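# Flip the grey finned box onto its fins, in place

## Task

Turn the grey finned box upside down where it already is, so that it ends up resting flat on its fins with its feet pointing upward.

## Robot and tools

Robot: two arms, left_arm and right_arm, each with a parallel two-finger gripper and a wrist camera. The fingers point along the gripper's +z axis and close along its y axis. The reported end_effector_position is the point between the finger pads, about 1 cm behind the tips. Fixed cameras: cam_head_left, cam_head_right, cam_high, cam_low; wrist cameras: cam_left_wrist, cam_right_wrist. All images are 672x504. A camera stand sits behind the arms.

Frames. The scene frame has its origin at table-top height, midway between the nominal arm bases, +z up, +x out over the table, left_arm toward +y (arm names do not match image sides). Calibrated bases: left_arm at (+0.026, +0.257, +0.013) m, right_arm at (+0.001, -0.338, +0.037) m, each turned only a degree or two about z. Hand positions, orientations (quat_wxyz), velocities and targets in results are in each arm's own base frame. Fixed cameras and the table use the scene frame. Reported poses can be off by a few centimetres, more at long reach.

The row format (used by execute_actions and move). Every row is 14 numbers, always both arms: dx, dy, dz, rx, ry, rz, opening for left_arm, then the same seven for right_arm. The first six per arm are an offset, not a pose: they are measured along that arm's base axes from its Hand target as it stood when the action or move began, and rotation is about that Hand target's position; rx, ry, rz form a single rotation vector. Scale: 1.0 equals 0.6 m or 180 degrees; each number lies in [-1, 1]. A translation whose length exceeds 1.0 may be shortened along its direction. Repeating an offset in a new call moves the arm further. Six zeros re-request the present Hand target (useful to close a gap where the gripper settled short). The opening is absolute: +1 fully open (0.094 m), -1 closed. A 0 there is a real command, so to keep a gripper as it is, resend its current opening.

execute_actions(actions, cameras): actions is a list of actions; each action is up to 15 rows, one per 1/30 s step, and a short table repeats its last row to fill 15 steps. All rows of one action count from that action's start pose. Images return only when actions is empty or cameras requests them (names, ["all"], or []). An unknown camera name invalidates the call.

move(target, speed, blend, opening_speed, grip_force, blocking, cameras): drives each gripper in a straight line toward target, one 14-number row or a list of up to 15 rows, every row an offset from the same starting Hand targets. speed is in m/s, 0.002 to 4.3, default 0.25 (rotation up to twice that in rad/s), one value or one per target. blend (m) rounds corners in a list; 0 stops at each. opening_speed is the finger rate per second on the -1..+1 scale, at least 0.2. grip_force is newtons per pad, 10 to 50, one value or one per arm; it persists, and lower values close slowly. blocking=false returns after about 0.5 s while motion continues. Moves last 0.5 s minimum and 10 s maximum; they do not avoid obstacles or the other arm. Avoid paths passing near an arm's own base; go around it. The result adds a move: line with the ending (done, off_target, moving, held, fault) and limits (paced = pose clipped, held = steps withheld). done means at rest within 10 mm and 2 degrees; neither done nor off_target tells you about contact.

wait(seconds 0 to 10): lets time run holding commands; a running move continues. stop: brakes a running move. zoom_image(camera, region [x0, y0, x1, y1] pixels, at most 504 by 504): enlarges part of that camera's newest image. read_manual: licence text only. finished_scene(scene 1 or 2): ends the scene irreversibly; the box must already stay flipped without the robot.

Result lines. Hand target is the last commanded pose after clipping; the next offsets count from it. Grippers often rest a few cm off it due to friction and weight, which is not evidence of contact. Orientation commands are clipped to 40 degrees from the measured orientation each step. grip_measured uses the opening scale and reads a little wide when empty and slightly narrow on a squeezed part; it tracks the command, so it will not reveal the moment of contact. grip_effort_nm is gripper motor effort (negative closing) with offset and friction, not pad force. Joint torques include gravity, with offsets and noise; entries 3 and 4 wrap at ±28 N m. Joint velocities may read within noise. Tool commands shows current commands. MOTOR HOT appears near 85 °C; at 100 °C the arm goes limp for 30 to 60 s or more (OVER-TEMPERATURE FAULT). Holding loads, stretching out, or pushing toward unreachable poses heats motors.

Cautions. The box must not leave the table or be dropped, released while moving, slammed or pushed hard; hitting fixed or heavy things hard fails the scene. Faster moves and targets further beyond a contact press harder; an arm blocked by something keeps pushing until sent back past its gripper. Never let the arms or grippers collide or one gripper close on the other's fingers. Time passes while thinking, and loose objects may occasionally be nudged.

Each tool is called after "Call:" as a command line: name --argument value for each argument, lists and objects as JSON in quotes; but a table of rows of numbers goes row by row, as --pt "numbers of a row", without its own name.

## Session

Call:
execute_actions --actions '[]'

Call:
zoom_image --camera "cam_head_left" --region '[230, 180, 450, 390]'

Call:
zoom_image --camera "cam_high" --region '[210, 130, 430, 340]'

Scene clock: 0.00 s.
left_arm: end_effector_position=(+0.6527, -0.4944, +0.2907) grip_measured=+1.000 grip_effort_nm=n/a end_effector_quat_wxyz=(+0.305, +0.732, +0.607, -0.050) | right_arm: end_effector_position=(+0.3471, -0.2391, +0.2552) grip_measured=+1.000 grip_effort_nm=n/a end_effector_quat_wxyz=(+0.253, +0.692, +0.642, -0.215)
Joint positions: left_arm=[-0.593 2.294 2.624 -1.321 0.258 1.085 0.094] | right_arm=[-0.362 1.247 1.116 -1.135 0.614 1.186 0.094]
Joint velocities: within noise
Joint torques (N m): no reading
Heat: left arm: hottest elbow 37 °C; right arm: hottest elbow 32 °C.
Hand target: left_arm +0.6557, -0.4964, +0.2943; +0.312, +0.731, +0.605, -0.048 | right_arm +0.3536, -0.2416, +0.2670; +0.264, +0.693, +0.637, -0.209
Tool commands: left_gripper/opening=+1.0 right_gripper/opening=+1.0

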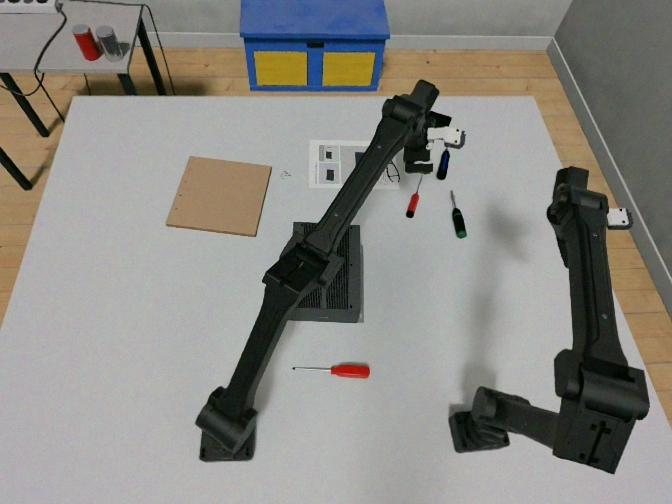

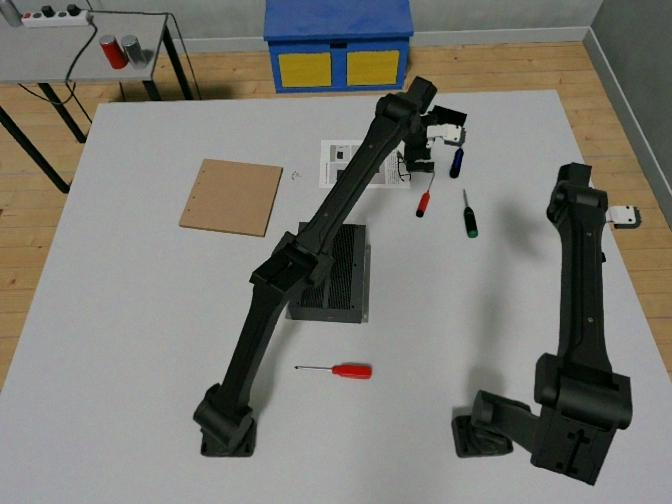

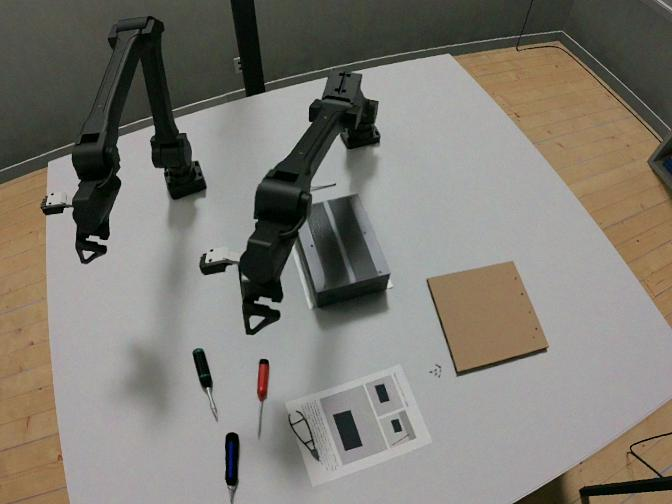

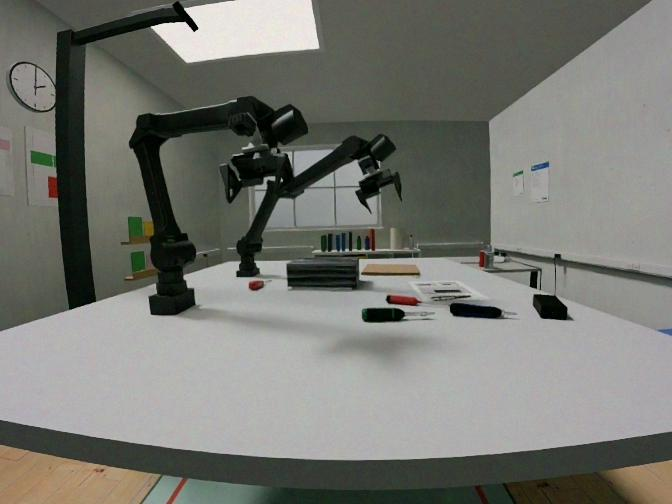

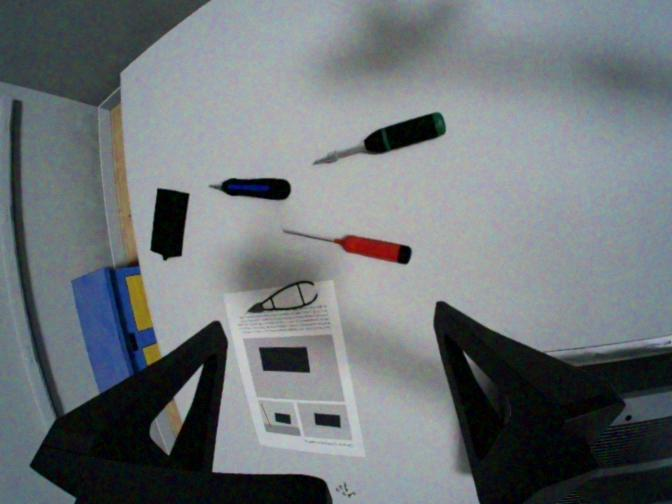

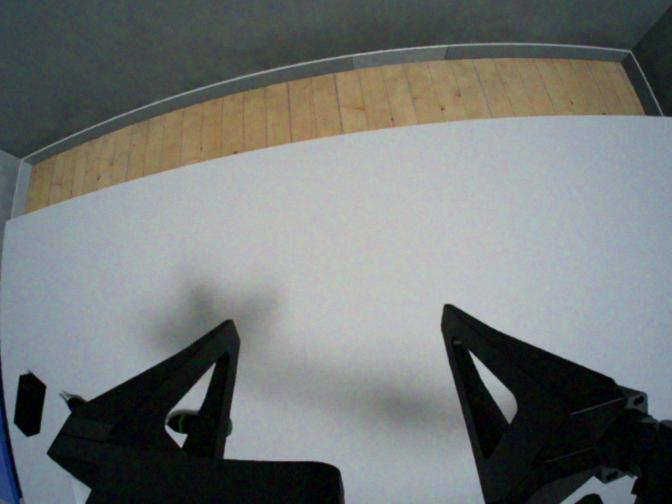

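Scaled by 2.291.

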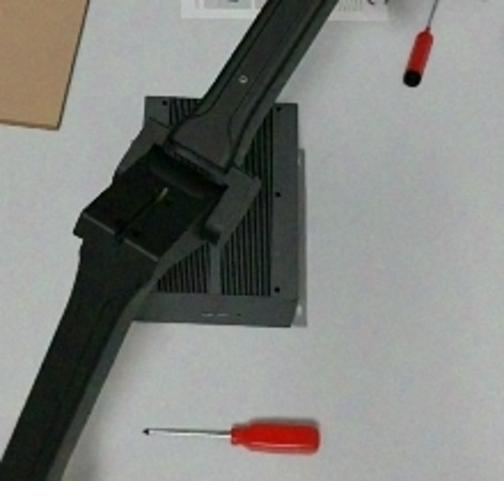

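Scaled by 2.291.

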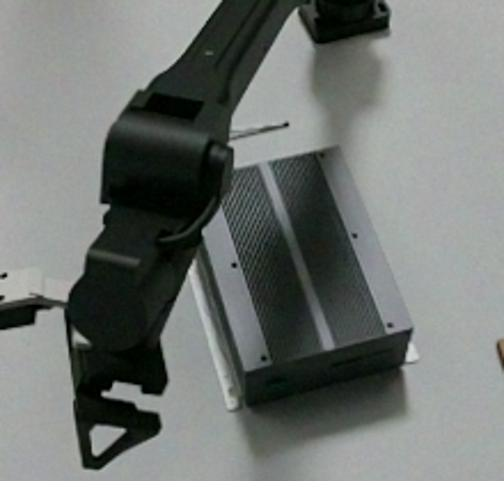

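Call:
move --pt "-0.3928 0.744 -0.0738 0.0196 0.2368 0.5805 -1 0.044 0.486 -0.028 0.1493 0.1955 0.5143 -1" --pt "-0.5328 0.7607 -0.2905 -0.2932 0.5183 0.3295 -1 0.0773 0.5693 -0.245 0.4561 -0.1659 0.587 -1" --blend '[0.04,0]' --speed 0.3 --cameras '["all"]'

Scene clock: 68.50 s.
left_arm: end_effector_position=(+0.3274, -0.0463, +0.1203) grip_measured=-0.988 grip_effort_nm=-0.60 end_effector_quat_wxyz=(+0.039, -0.055, +0.792, -0.607) | right_arm: end_effector_position=(+0.3890, +0.1070, +0.1172) grip_measured=-0.986 grip_effort_nm=-0.77 end_effector_quat_wxyz=(-0.020, -0.014, +0.794, +0.608)
Joint positions: left_arm=[0.377 1.65 0.819 -1.469 1.214 0.755 0.001] | right_arm=[-0.151 1.788 1.026 -1.446 -1.241 -0.649 0.001]
Joint torques (N m): left_arm=[0.03 -7.41 7.28 -0.94 0.53 0] | right_arm=[-1.79 -11.93 7.02 -0.94 -0.72 -0.23]
Heat: left arm: hottest elbow 46 °C; right arm: hottest elbow 42 °C.
Hand target: left_arm +0.3359, -0.0401, +0.1200; +0.042, -0.055, +0.791, -0.607 | right_arm +0.3999, +0.1001, +0.1201; -0.010, -0.014, +0.793, +0.609
Off the commanded pose: left_arm 0.011 m, 0 deg | right_arm 0.013 m, 1 deg.
move: off_target (left_arm, right_arm)

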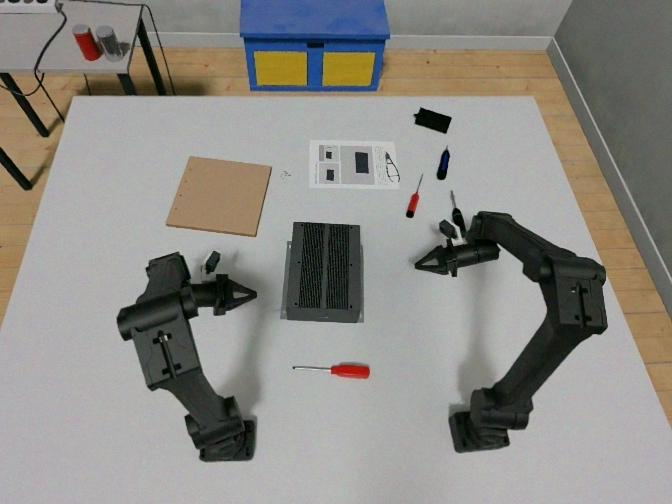

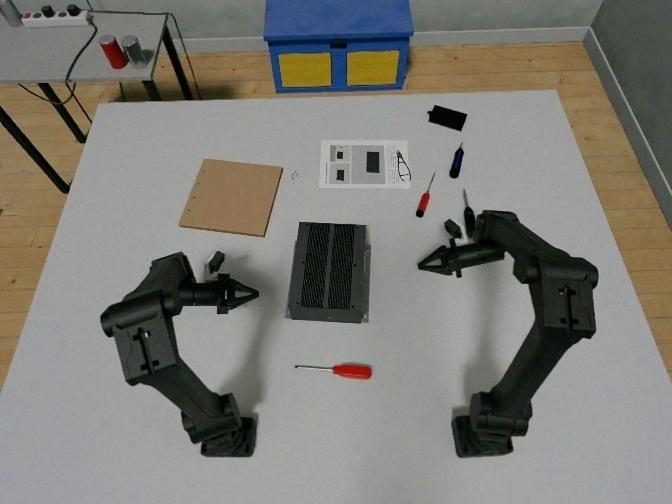

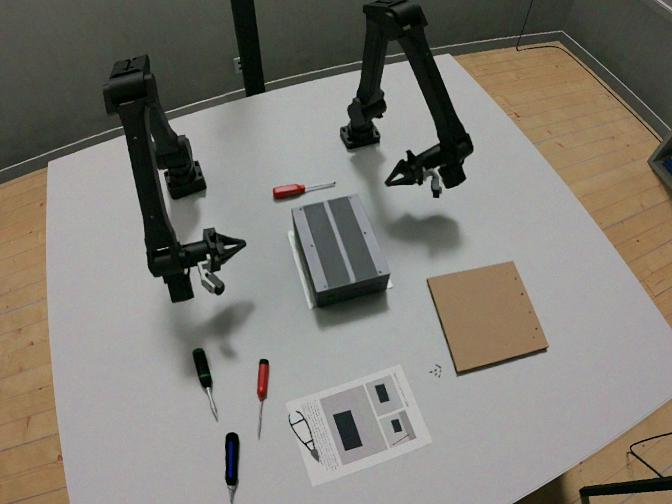

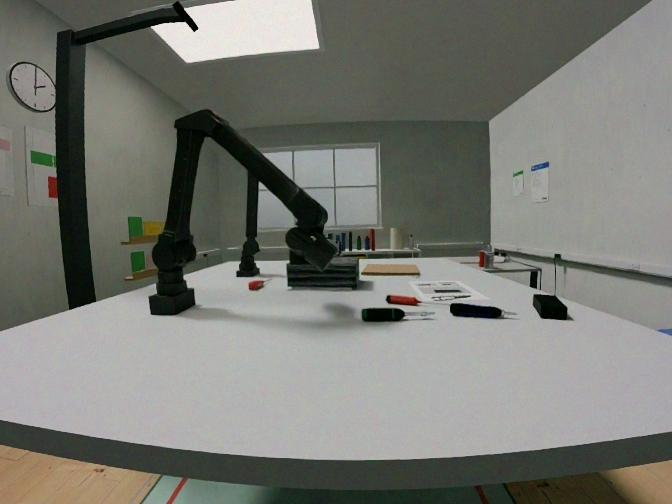

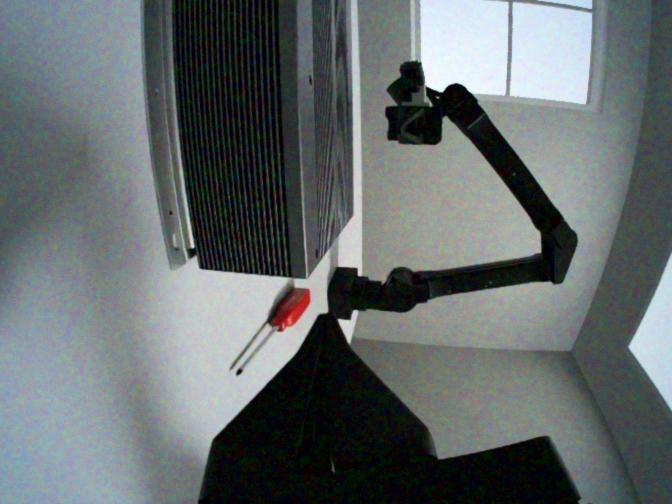

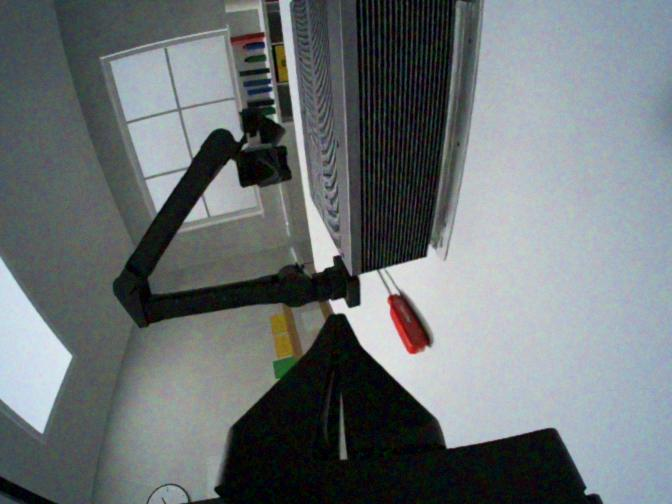

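Call:
execute_actions --actions '[]'

Scene clock: 143.63 s.
left_arm: end_effector_position=(+0.3274, -0.0463, +0.1203) grip_measured=-0.988 grip_effort_nm=-0.60 end_effector_quat_wxyz=(+0.039, -0.055, +0.792, -0.607) | right_arm: end_effector_position=(+0.3890, +0.1070, +0.1172) grip_measured=-0.986 grip_effort_nm=-0.77 end_effector_quat_wxyz=(-0.020, -0.014, +0.794, +0.608)
Joint positions: left_arm=[0.377 1.65 0.819 -1.469 1.214 0.756 0.001] | right_arm=[-0.151 1.788 1.026 -1.446 -1.241 -0.649 0.001]
Joint velocities: within noise
Joint torques (N m): left_arm=[0.21 -7.24 7.3 -0.94 0.54 0.01] | right_arm=[-1.61 -10.75 6.95 -0.68 -0.74 -0.28]
Heat: left arm: hottest elbow 44 °C; right arm: hottest elbow 39 °C.
Hand target: left_arm +0.3359, -0.0401, +0.1200; +0.042, -0.056, +0.791, -0.607 | right_arm +0.4000, +0.1001, +0.1201; -0.010, -0.014, +0.793, +0.609
Tool commands: left_gripper/opening=-1.0 right_gripper/opening=-1.0
Off the commanded pose: left_arm 0.011 m, 0 deg | right_arm 0.013 m, 1 deg.

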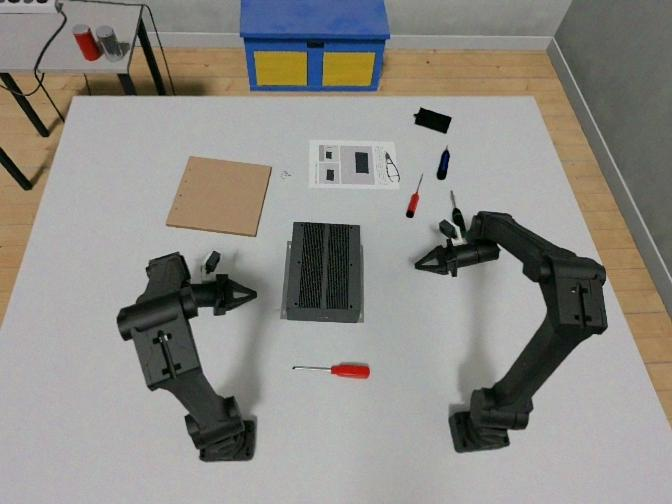

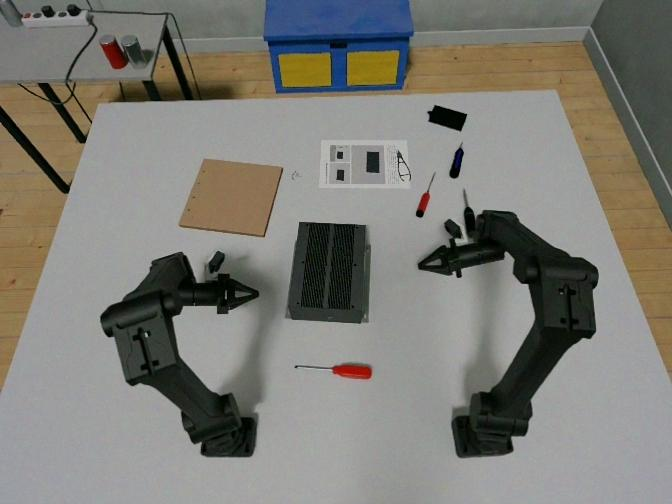

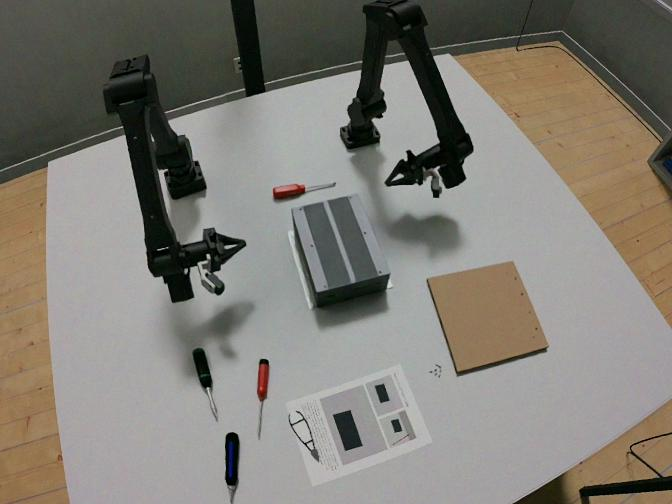

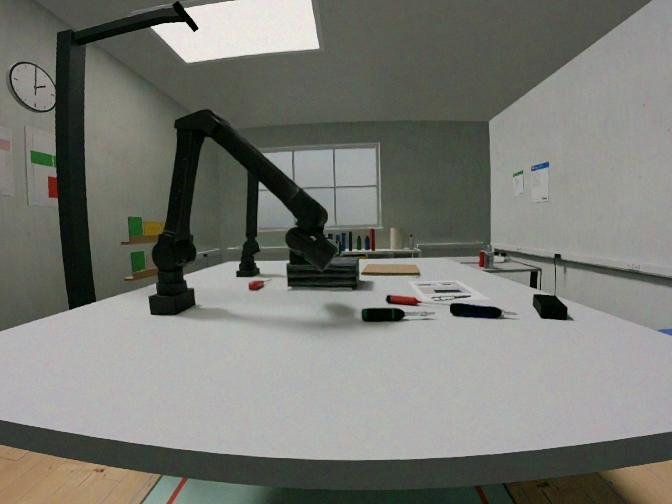

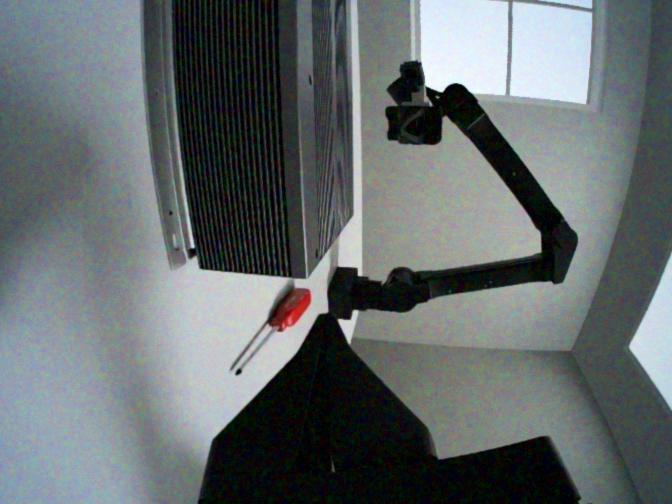

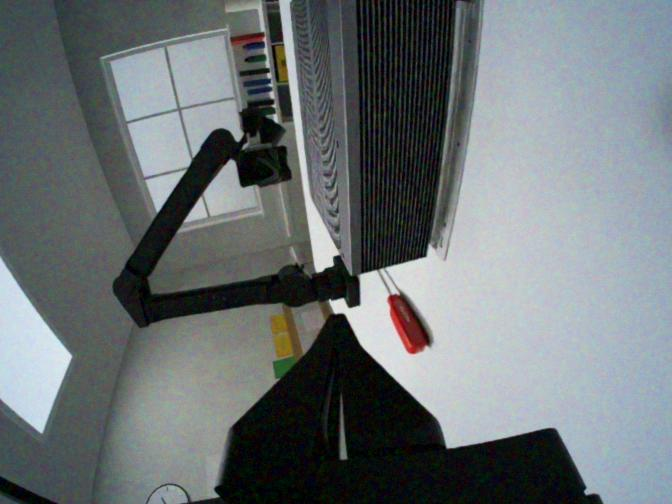

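Call:
move --target '[0.0517,-0.0583,-0.1333,0,0,0,-1,-0.0883,0.1917,-0.165,0,0,0,-1]' --speed 0.15 --cameras '["all"]'

Scene clock: 170.57 s.
left_arm: end_effector_position=(+0.3691, -0.0709, +0.0446) grip_measured=-0.988 grip_effort_nm=-0.60 end_effector_quat_wxyz=(+0.051, -0.052, +0.792, -0.606) | right_arm: end_effector_position=(+0.3480, +0.2097, +0.0172) grip_measured=-0.986 grip_effort_nm=-0.77 end_effector_quat_wxyz=(-0.012, -0.006, +0.793, +0.609)
Joint positions: left_arm=[0.271 1.825 0.819 -0.987 1.281 0.457 0.001] | right_arm=[0.119 1.811 0.653 -0.084 -1.294 0.353 0.001]
Joint torques (N m): left_arm=[-1.55 -9.82 4.12 0.44 0.76 -0.24] | right_arm=[0.91 -11.81 3.29 1.66 -0.54 -0.03]
Heat: left arm: hottest elbow 43 °C; right arm: hottest elbow 39 °C.
Hand target: left_arm +0.3669, -0.0750, +0.0400; +0.042, -0.056, +0.791, -0.607 | right_arm +0.3471, +0.2151, +0.0211; -0.010, -0.014, +0.793, +0.609
Off the commanded pose: left_arm 0.007 m, 1 deg | right_arm 0.007 m, 1 deg.
move: done

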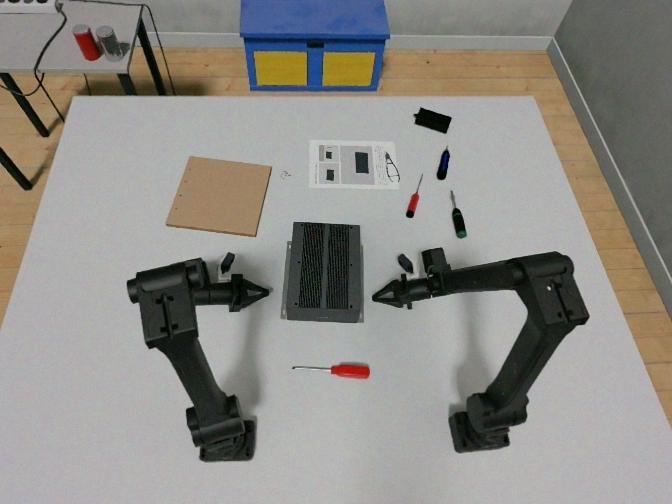

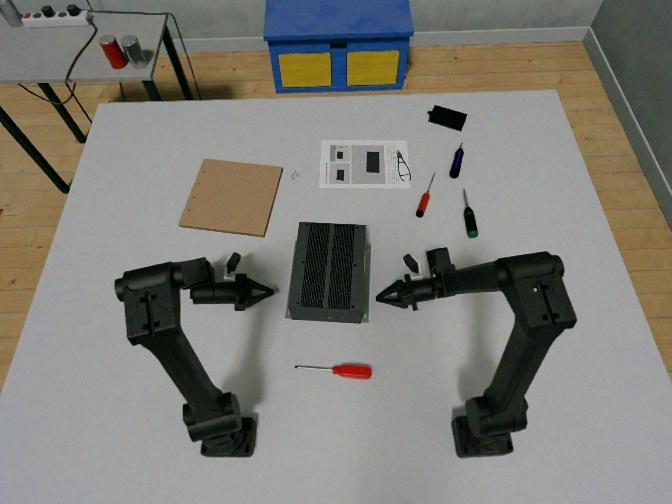

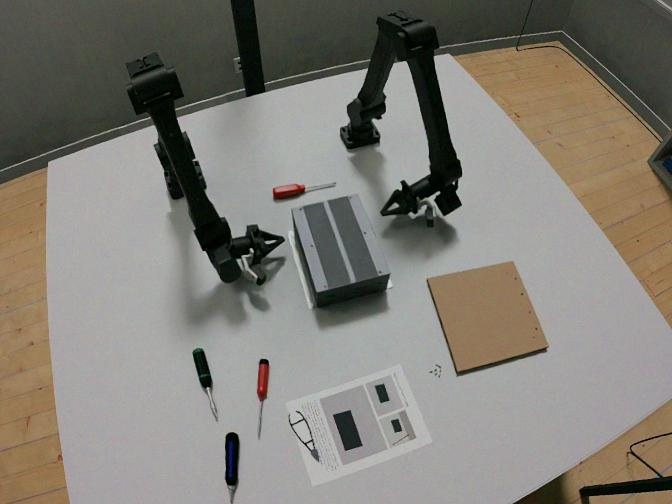

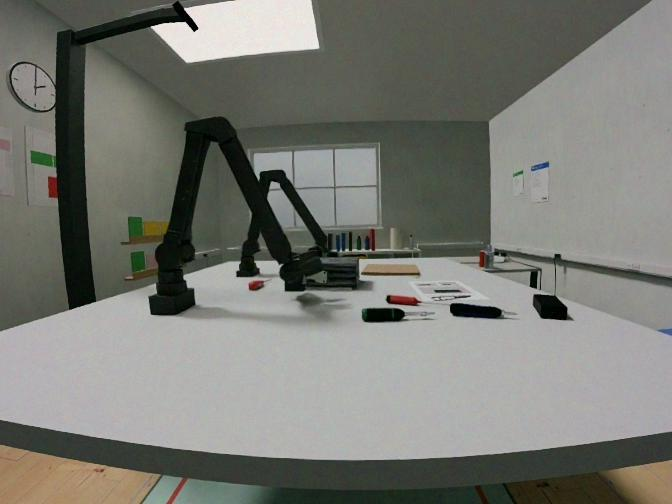

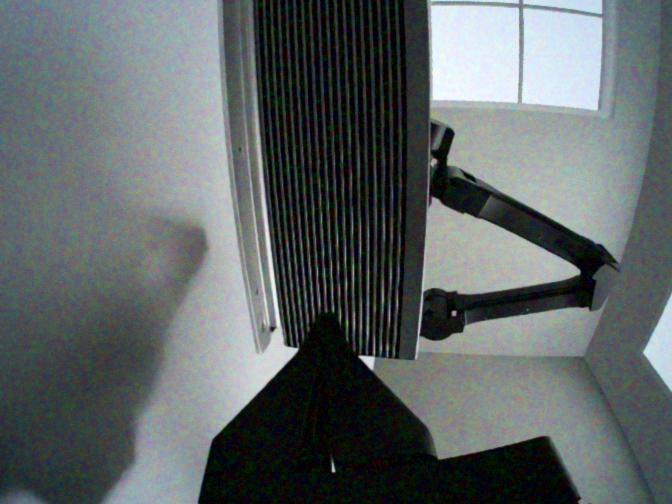

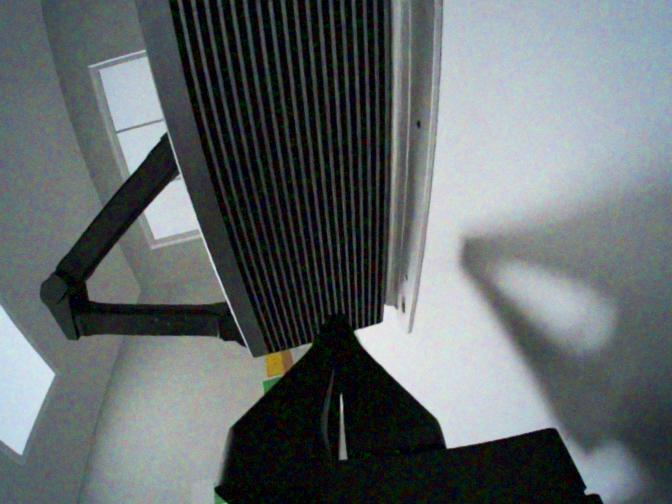

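Call:
move --target '[-0.02,-0.0717,-0.0083,0,0,0,-1,-0.02,0.0717,0.0017,0,0,0,-1]' --speed 0.06 --cameras '["all"]'

Scene clock: 189.83 s.
left_arm: end_effector_position=(+0.3553, -0.1154, +0.0320) grip_measured=-0.988 grip_effort_nm=-0.60 end_effector_quat_wxyz=(+0.041, -0.059, +0.790, -0.609) | right_arm: end_effector_position=(+0.3362, +0.2480, +0.0176) grip_measured=-0.986 grip_effort_nm=-0.77 end_effector_quat_wxyz=(-0.011, +0.002, +0.796, +0.605)
Joint positions: left_arm=[0.155 1.767 0.678 -0.534 1.312 0.046 0.001] | right_arm=[0.234 1.806 0.573 0.324 -1.225 0.713 0.001]
Joint torques (N m): left_arm=[-1.44 -10.87 3.97 1.01 0.63 -0.22] | right_arm=[1.26 -10.58 3.6 2.19 -0.65 -0.03]
Heat: left arm: hottest elbow 41 °C; right arm: hottest elbow 37 °C.
Hand target: left_arm +0.3551, -0.1180, +0.0350; +0.043, -0.056, +0.791, -0.607 | right_arm +0.3350, +0.2581, +0.0220; -0.010, -0.014, +0.793, +0.609
Off the commanded pose: left_arm 0.004 m, 0 deg | right_arm 0.011 m, 2 deg.
move: off_target (right_arm)

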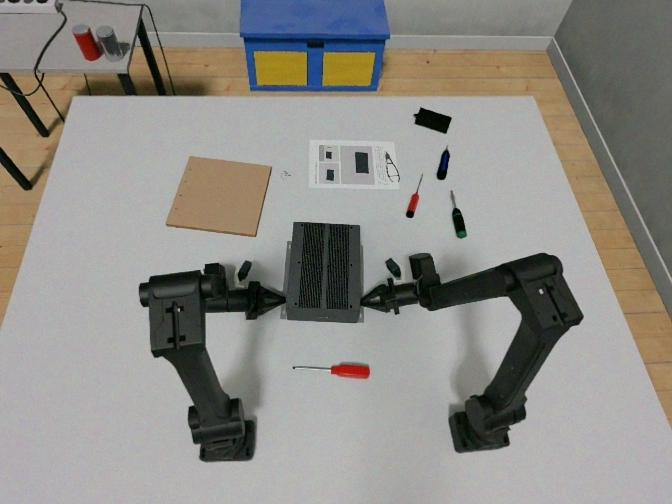

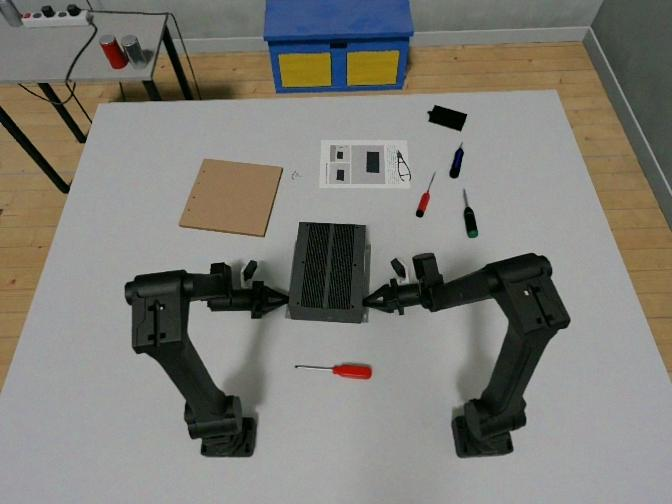

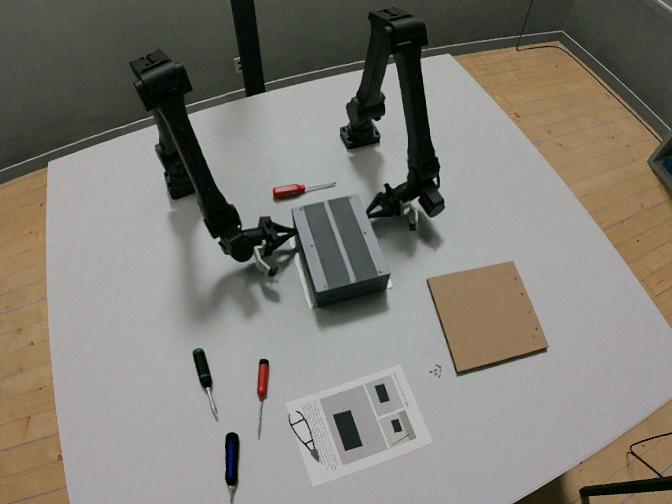

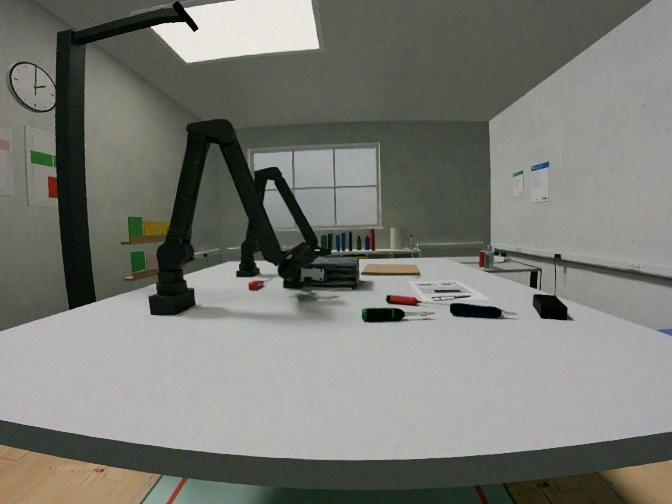

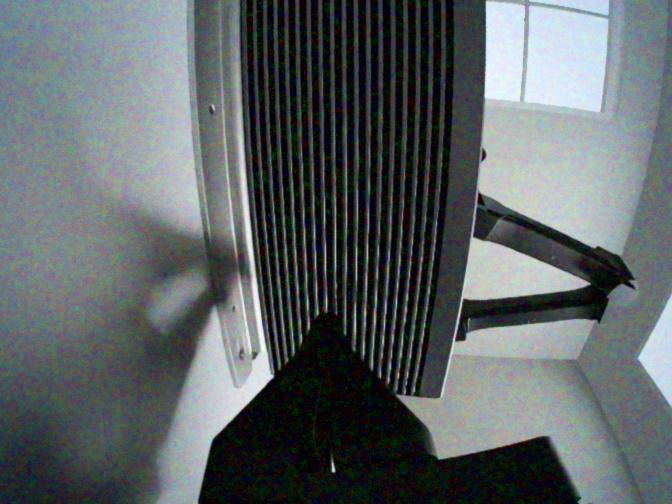

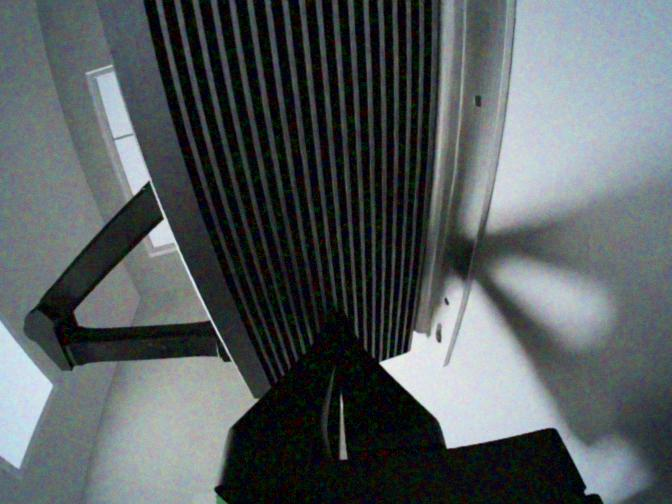

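Call:
move --target '[0,-0.07,0.003,0,0,0,-1,0,0.0583,0,0,0,0,-1]' --speed 0.05 --cameras '["cam_head_left","cam_left_wrist","cam_right_wrist"]'

Scene clock: 195.53 s.
left_arm: end_effector_position=(+0.3674, -0.1220, +0.0307) grip_measured=-0.988 grip_effort_nm=-0.60 end_effector_quat_wxyz=(+0.071, -0.092, +0.795, -0.596) | right_arm: end_effector_position=(+0.3371, +0.2513, +0.0176) grip_measured=-0.986 grip_effort_nm=-0.77 end_effector_quat_wxyz=(-0.002, +0.034, +0.795, +0.605)
Joint positions: left_arm=[0.124 1.718 0.583 -0.081 1.267 -0.367 0.001] | right_arm=[0.249 1.813 0.533 0.506 -1.178 0.883 0.001]
Joint torques (N m): left_arm=[-8.88 -9.82 4 1.62 1.54 -0.3] | right_arm=[7.82 -9.11 6.19 2.96 -0.02 0.06]
Heat: left arm: hottest elbow 41 °C; right arm: hottest elbow 36 °C.
Hand target: left_arm +0.3550, -0.1600, +0.0368; +0.042, -0.056, +0.791, -0.607 | right_arm +0.3351, +0.2931, +0.0220; -0.010, -0.014, +0.793, +0.609
Off the commanded pose: left_arm 0.040 m, 5 deg | right_arm 0.042 m, 6 deg.
move: off_target (left_arm, right_arm)
Images, in order (width x height): cam_head_left 672x504, cam_left_wrist 672x504, cam_right_wrist 672x504.

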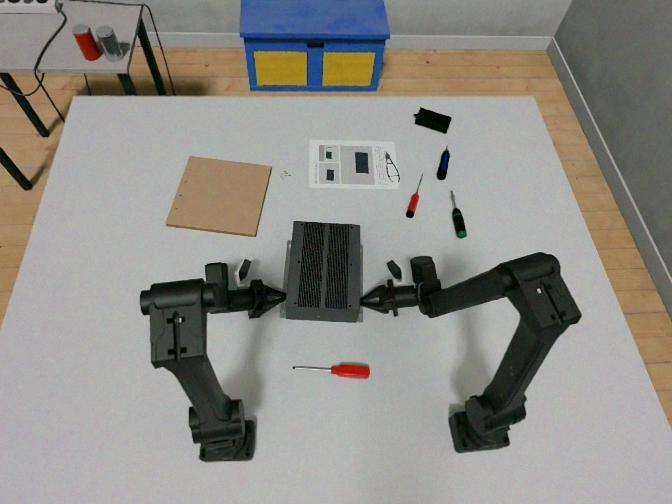

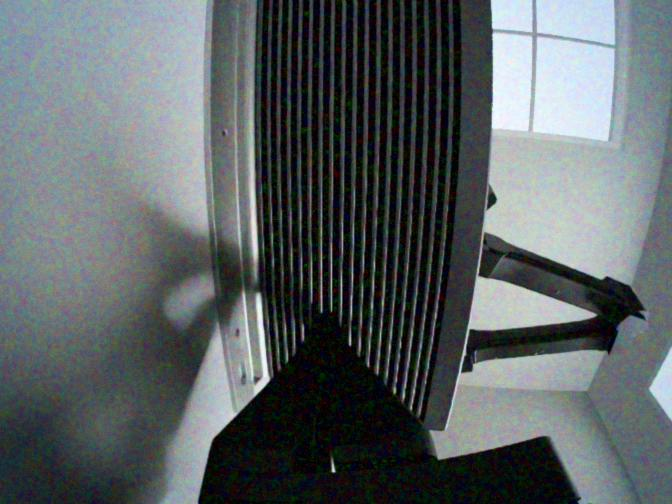

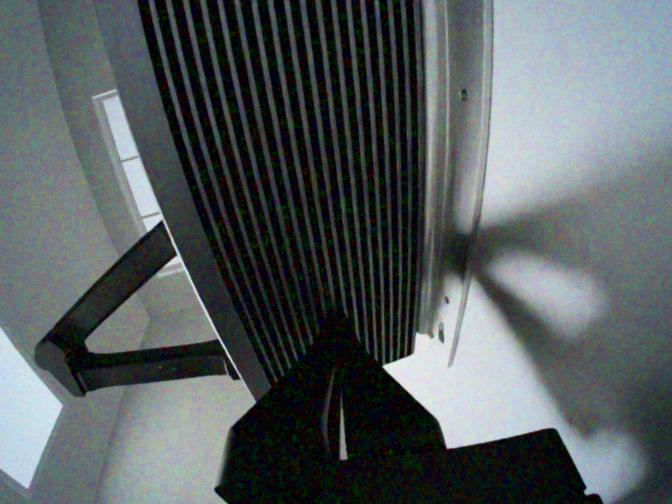

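Call:
move --pt "0 -0.0167 0 0 0 0 -1 0 0.0167 0 0 0 0 -1" --pt "0 -0.0167 0.05 0 0 0 -1 0 0.0167 0.05 0 0 0 -1" --speed 0.05 --blend '[0.003,0]' --cameras '["cam_head_left","cam_low","cam_left_wrist","cam_right_wrist"]'

Scene clock: 202.90 s.
left_arm: end_effector_position=(+0.3711, -0.1192, +0.0329) grip_measured=-0.988 grip_effort_nm=-0.60 end_effector_quat_wxyz=(+0.074, -0.117, +0.809, -0.572) | right_arm: end_effector_position=(+0.3369, +0.2545, +0.0187) grip_measured=-0.986 grip_effort_nm=-0.77 end_effector_quat_wxyz=(-0.008, +0.060, +0.806, +0.588)
Joint positions: left_arm=[0.119 1.673 0.57 -0.064 1.198 -0.445 0.001] | right_arm=[0.268 1.777 0.528 0.461 -1.122 0.922 0.001]
Joint torques (N m): left_arm=[-10.4 -13.22 4.72 0.76 3.97 -0.31] | right_arm=[7.94 -13.74 6.86 2.29 -1.66 0.05]
Heat: left arm: hottest elbow 41 °C; right arm: hottest elbow 37 °C.
Hand target: left_arm +0.3550, -0.1700, +0.0669; +0.043, -0.055, +0.791, -0.607 | right_arm +0.3350, +0.3031, +0.0520; -0.010, -0.014, +0.793, +0.609
Off the commanded pose: left_arm 0.063 m, 9 deg | right_arm 0.059 m, 9 deg.
move: off_target (left_arm, right_arm)
Images, in order (width x height): cam_head_left 672x504, cam_low 672x504, cam_left_wrist 672x504, cam_right_wrist 672x504.

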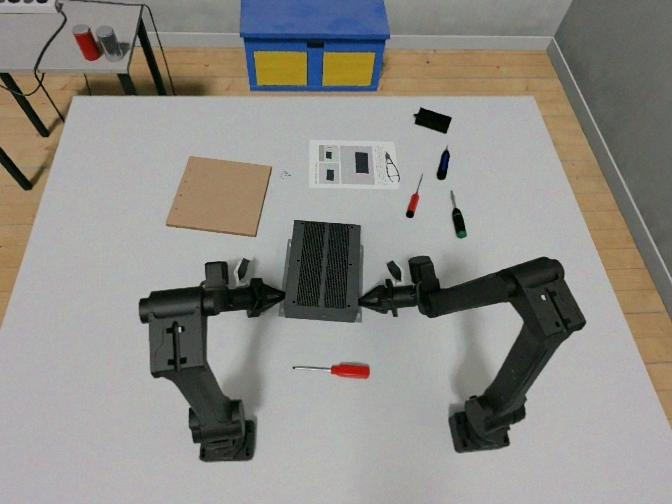

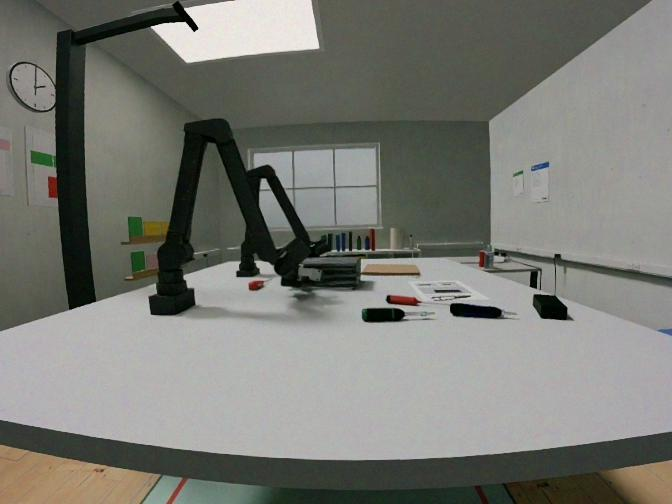

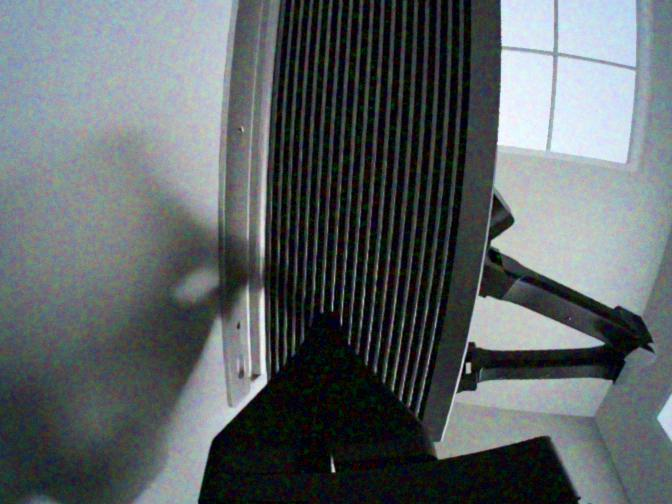

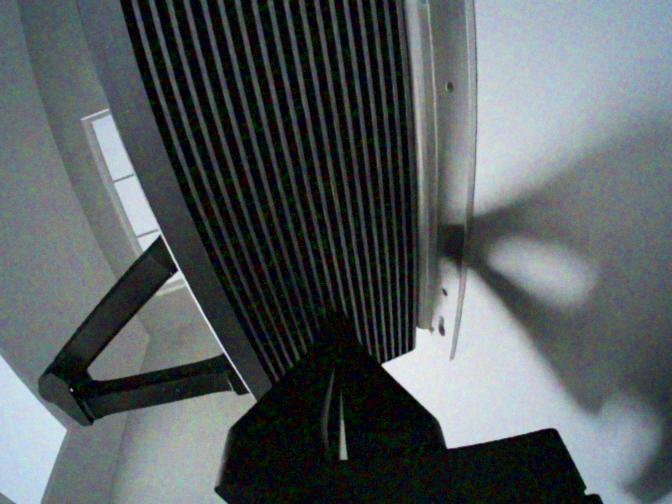

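Call:
move --target '[0,0,0.0417,0,0,0,-1,0,0.0083,0.0417,0,0,0,-1]' --speed 0.04 --cameras '["cam_head_left","cam_high","cam_low","cam_left_wrist","cam_right_wrist"]'

Scene clock: 210.27 s.
left_arm: end_effector_position=(+0.3664, -0.1193, +0.0521) grip_measured=-0.988 grip_effort_nm=-0.60 end_effector_quat_wxyz=(+0.068, -0.122, +0.811, -0.569) | right_arm: end_effector_position=(+0.3344, +0.2548, +0.0376) grip_measured=-0.986 grip_effort_nm=-0.77 end_effector_quat_wxyz=(-0.015, +0.070, +0.808, +0.585)
Joint positions: left_arm=[0.119 1.597 0.57 -0.156 1.19 -0.444 0.001] | right_arm=[0.272 1.698 0.523 0.382 -1.113 0.944 0.001]
Joint torques (N m): left_arm=[-10.34 -13.04 6.3 0.47 4.29 -0.32] | right_arm=[8.35 -13.33 8.29 2.89 -1.71 0.04]
Heat: left arm: hottest elbow 40 °C; right arm: hottest elbow 37 °C.
Hand target: left_arm +0.3550, -0.1700, +0.0919; +0.043, -0.055, +0.791, -0.607 | right_arm +0.3351, +0.3081, +0.0770; -0.010, -0.014, +0.793, +0.609
Off the commanded pose: left_arm 0.066 m, 10 deg | right_arm 0.066 m, 10 deg.
move: off_target (left_arm, right_arm)
Images, in order (width x height): cam_head_left 672x504, cam_high 672x504, cam_low 672x504, cam_left_wrist 672x504, cam_right_wrist 672x504.

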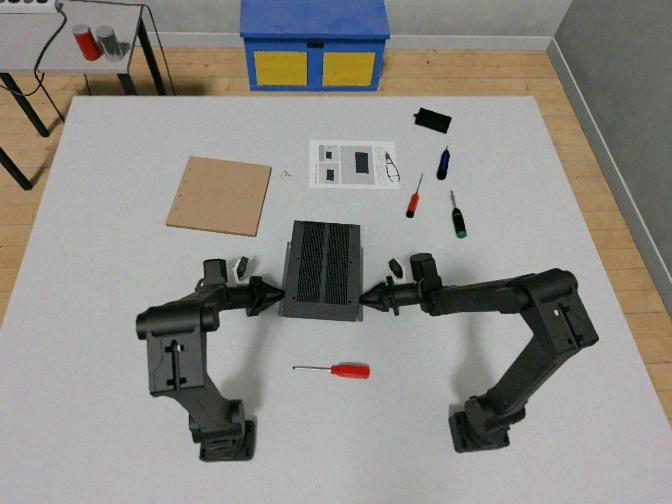

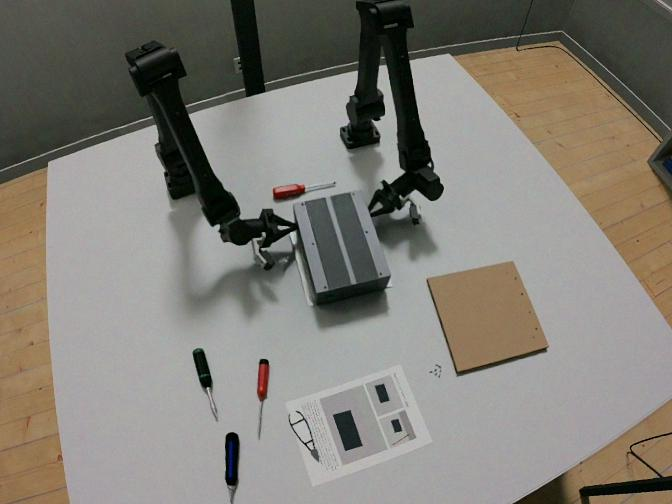

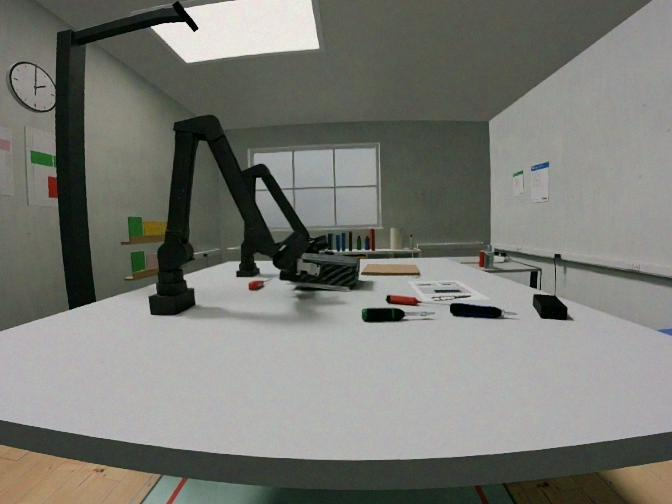

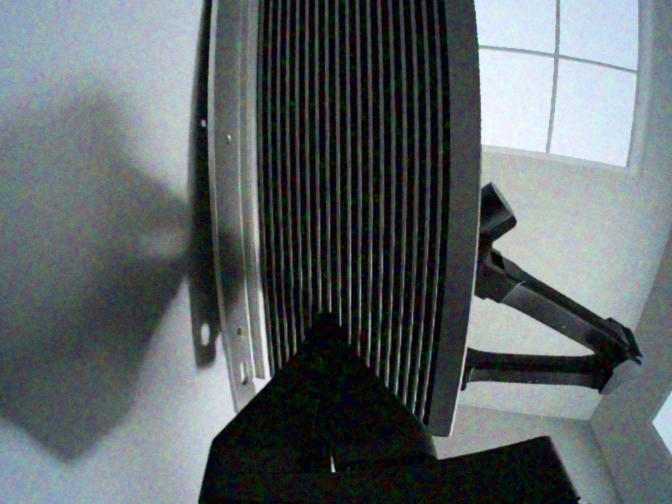

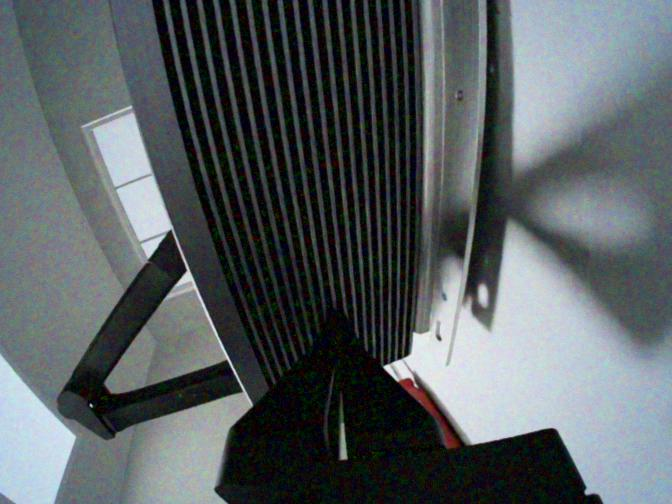

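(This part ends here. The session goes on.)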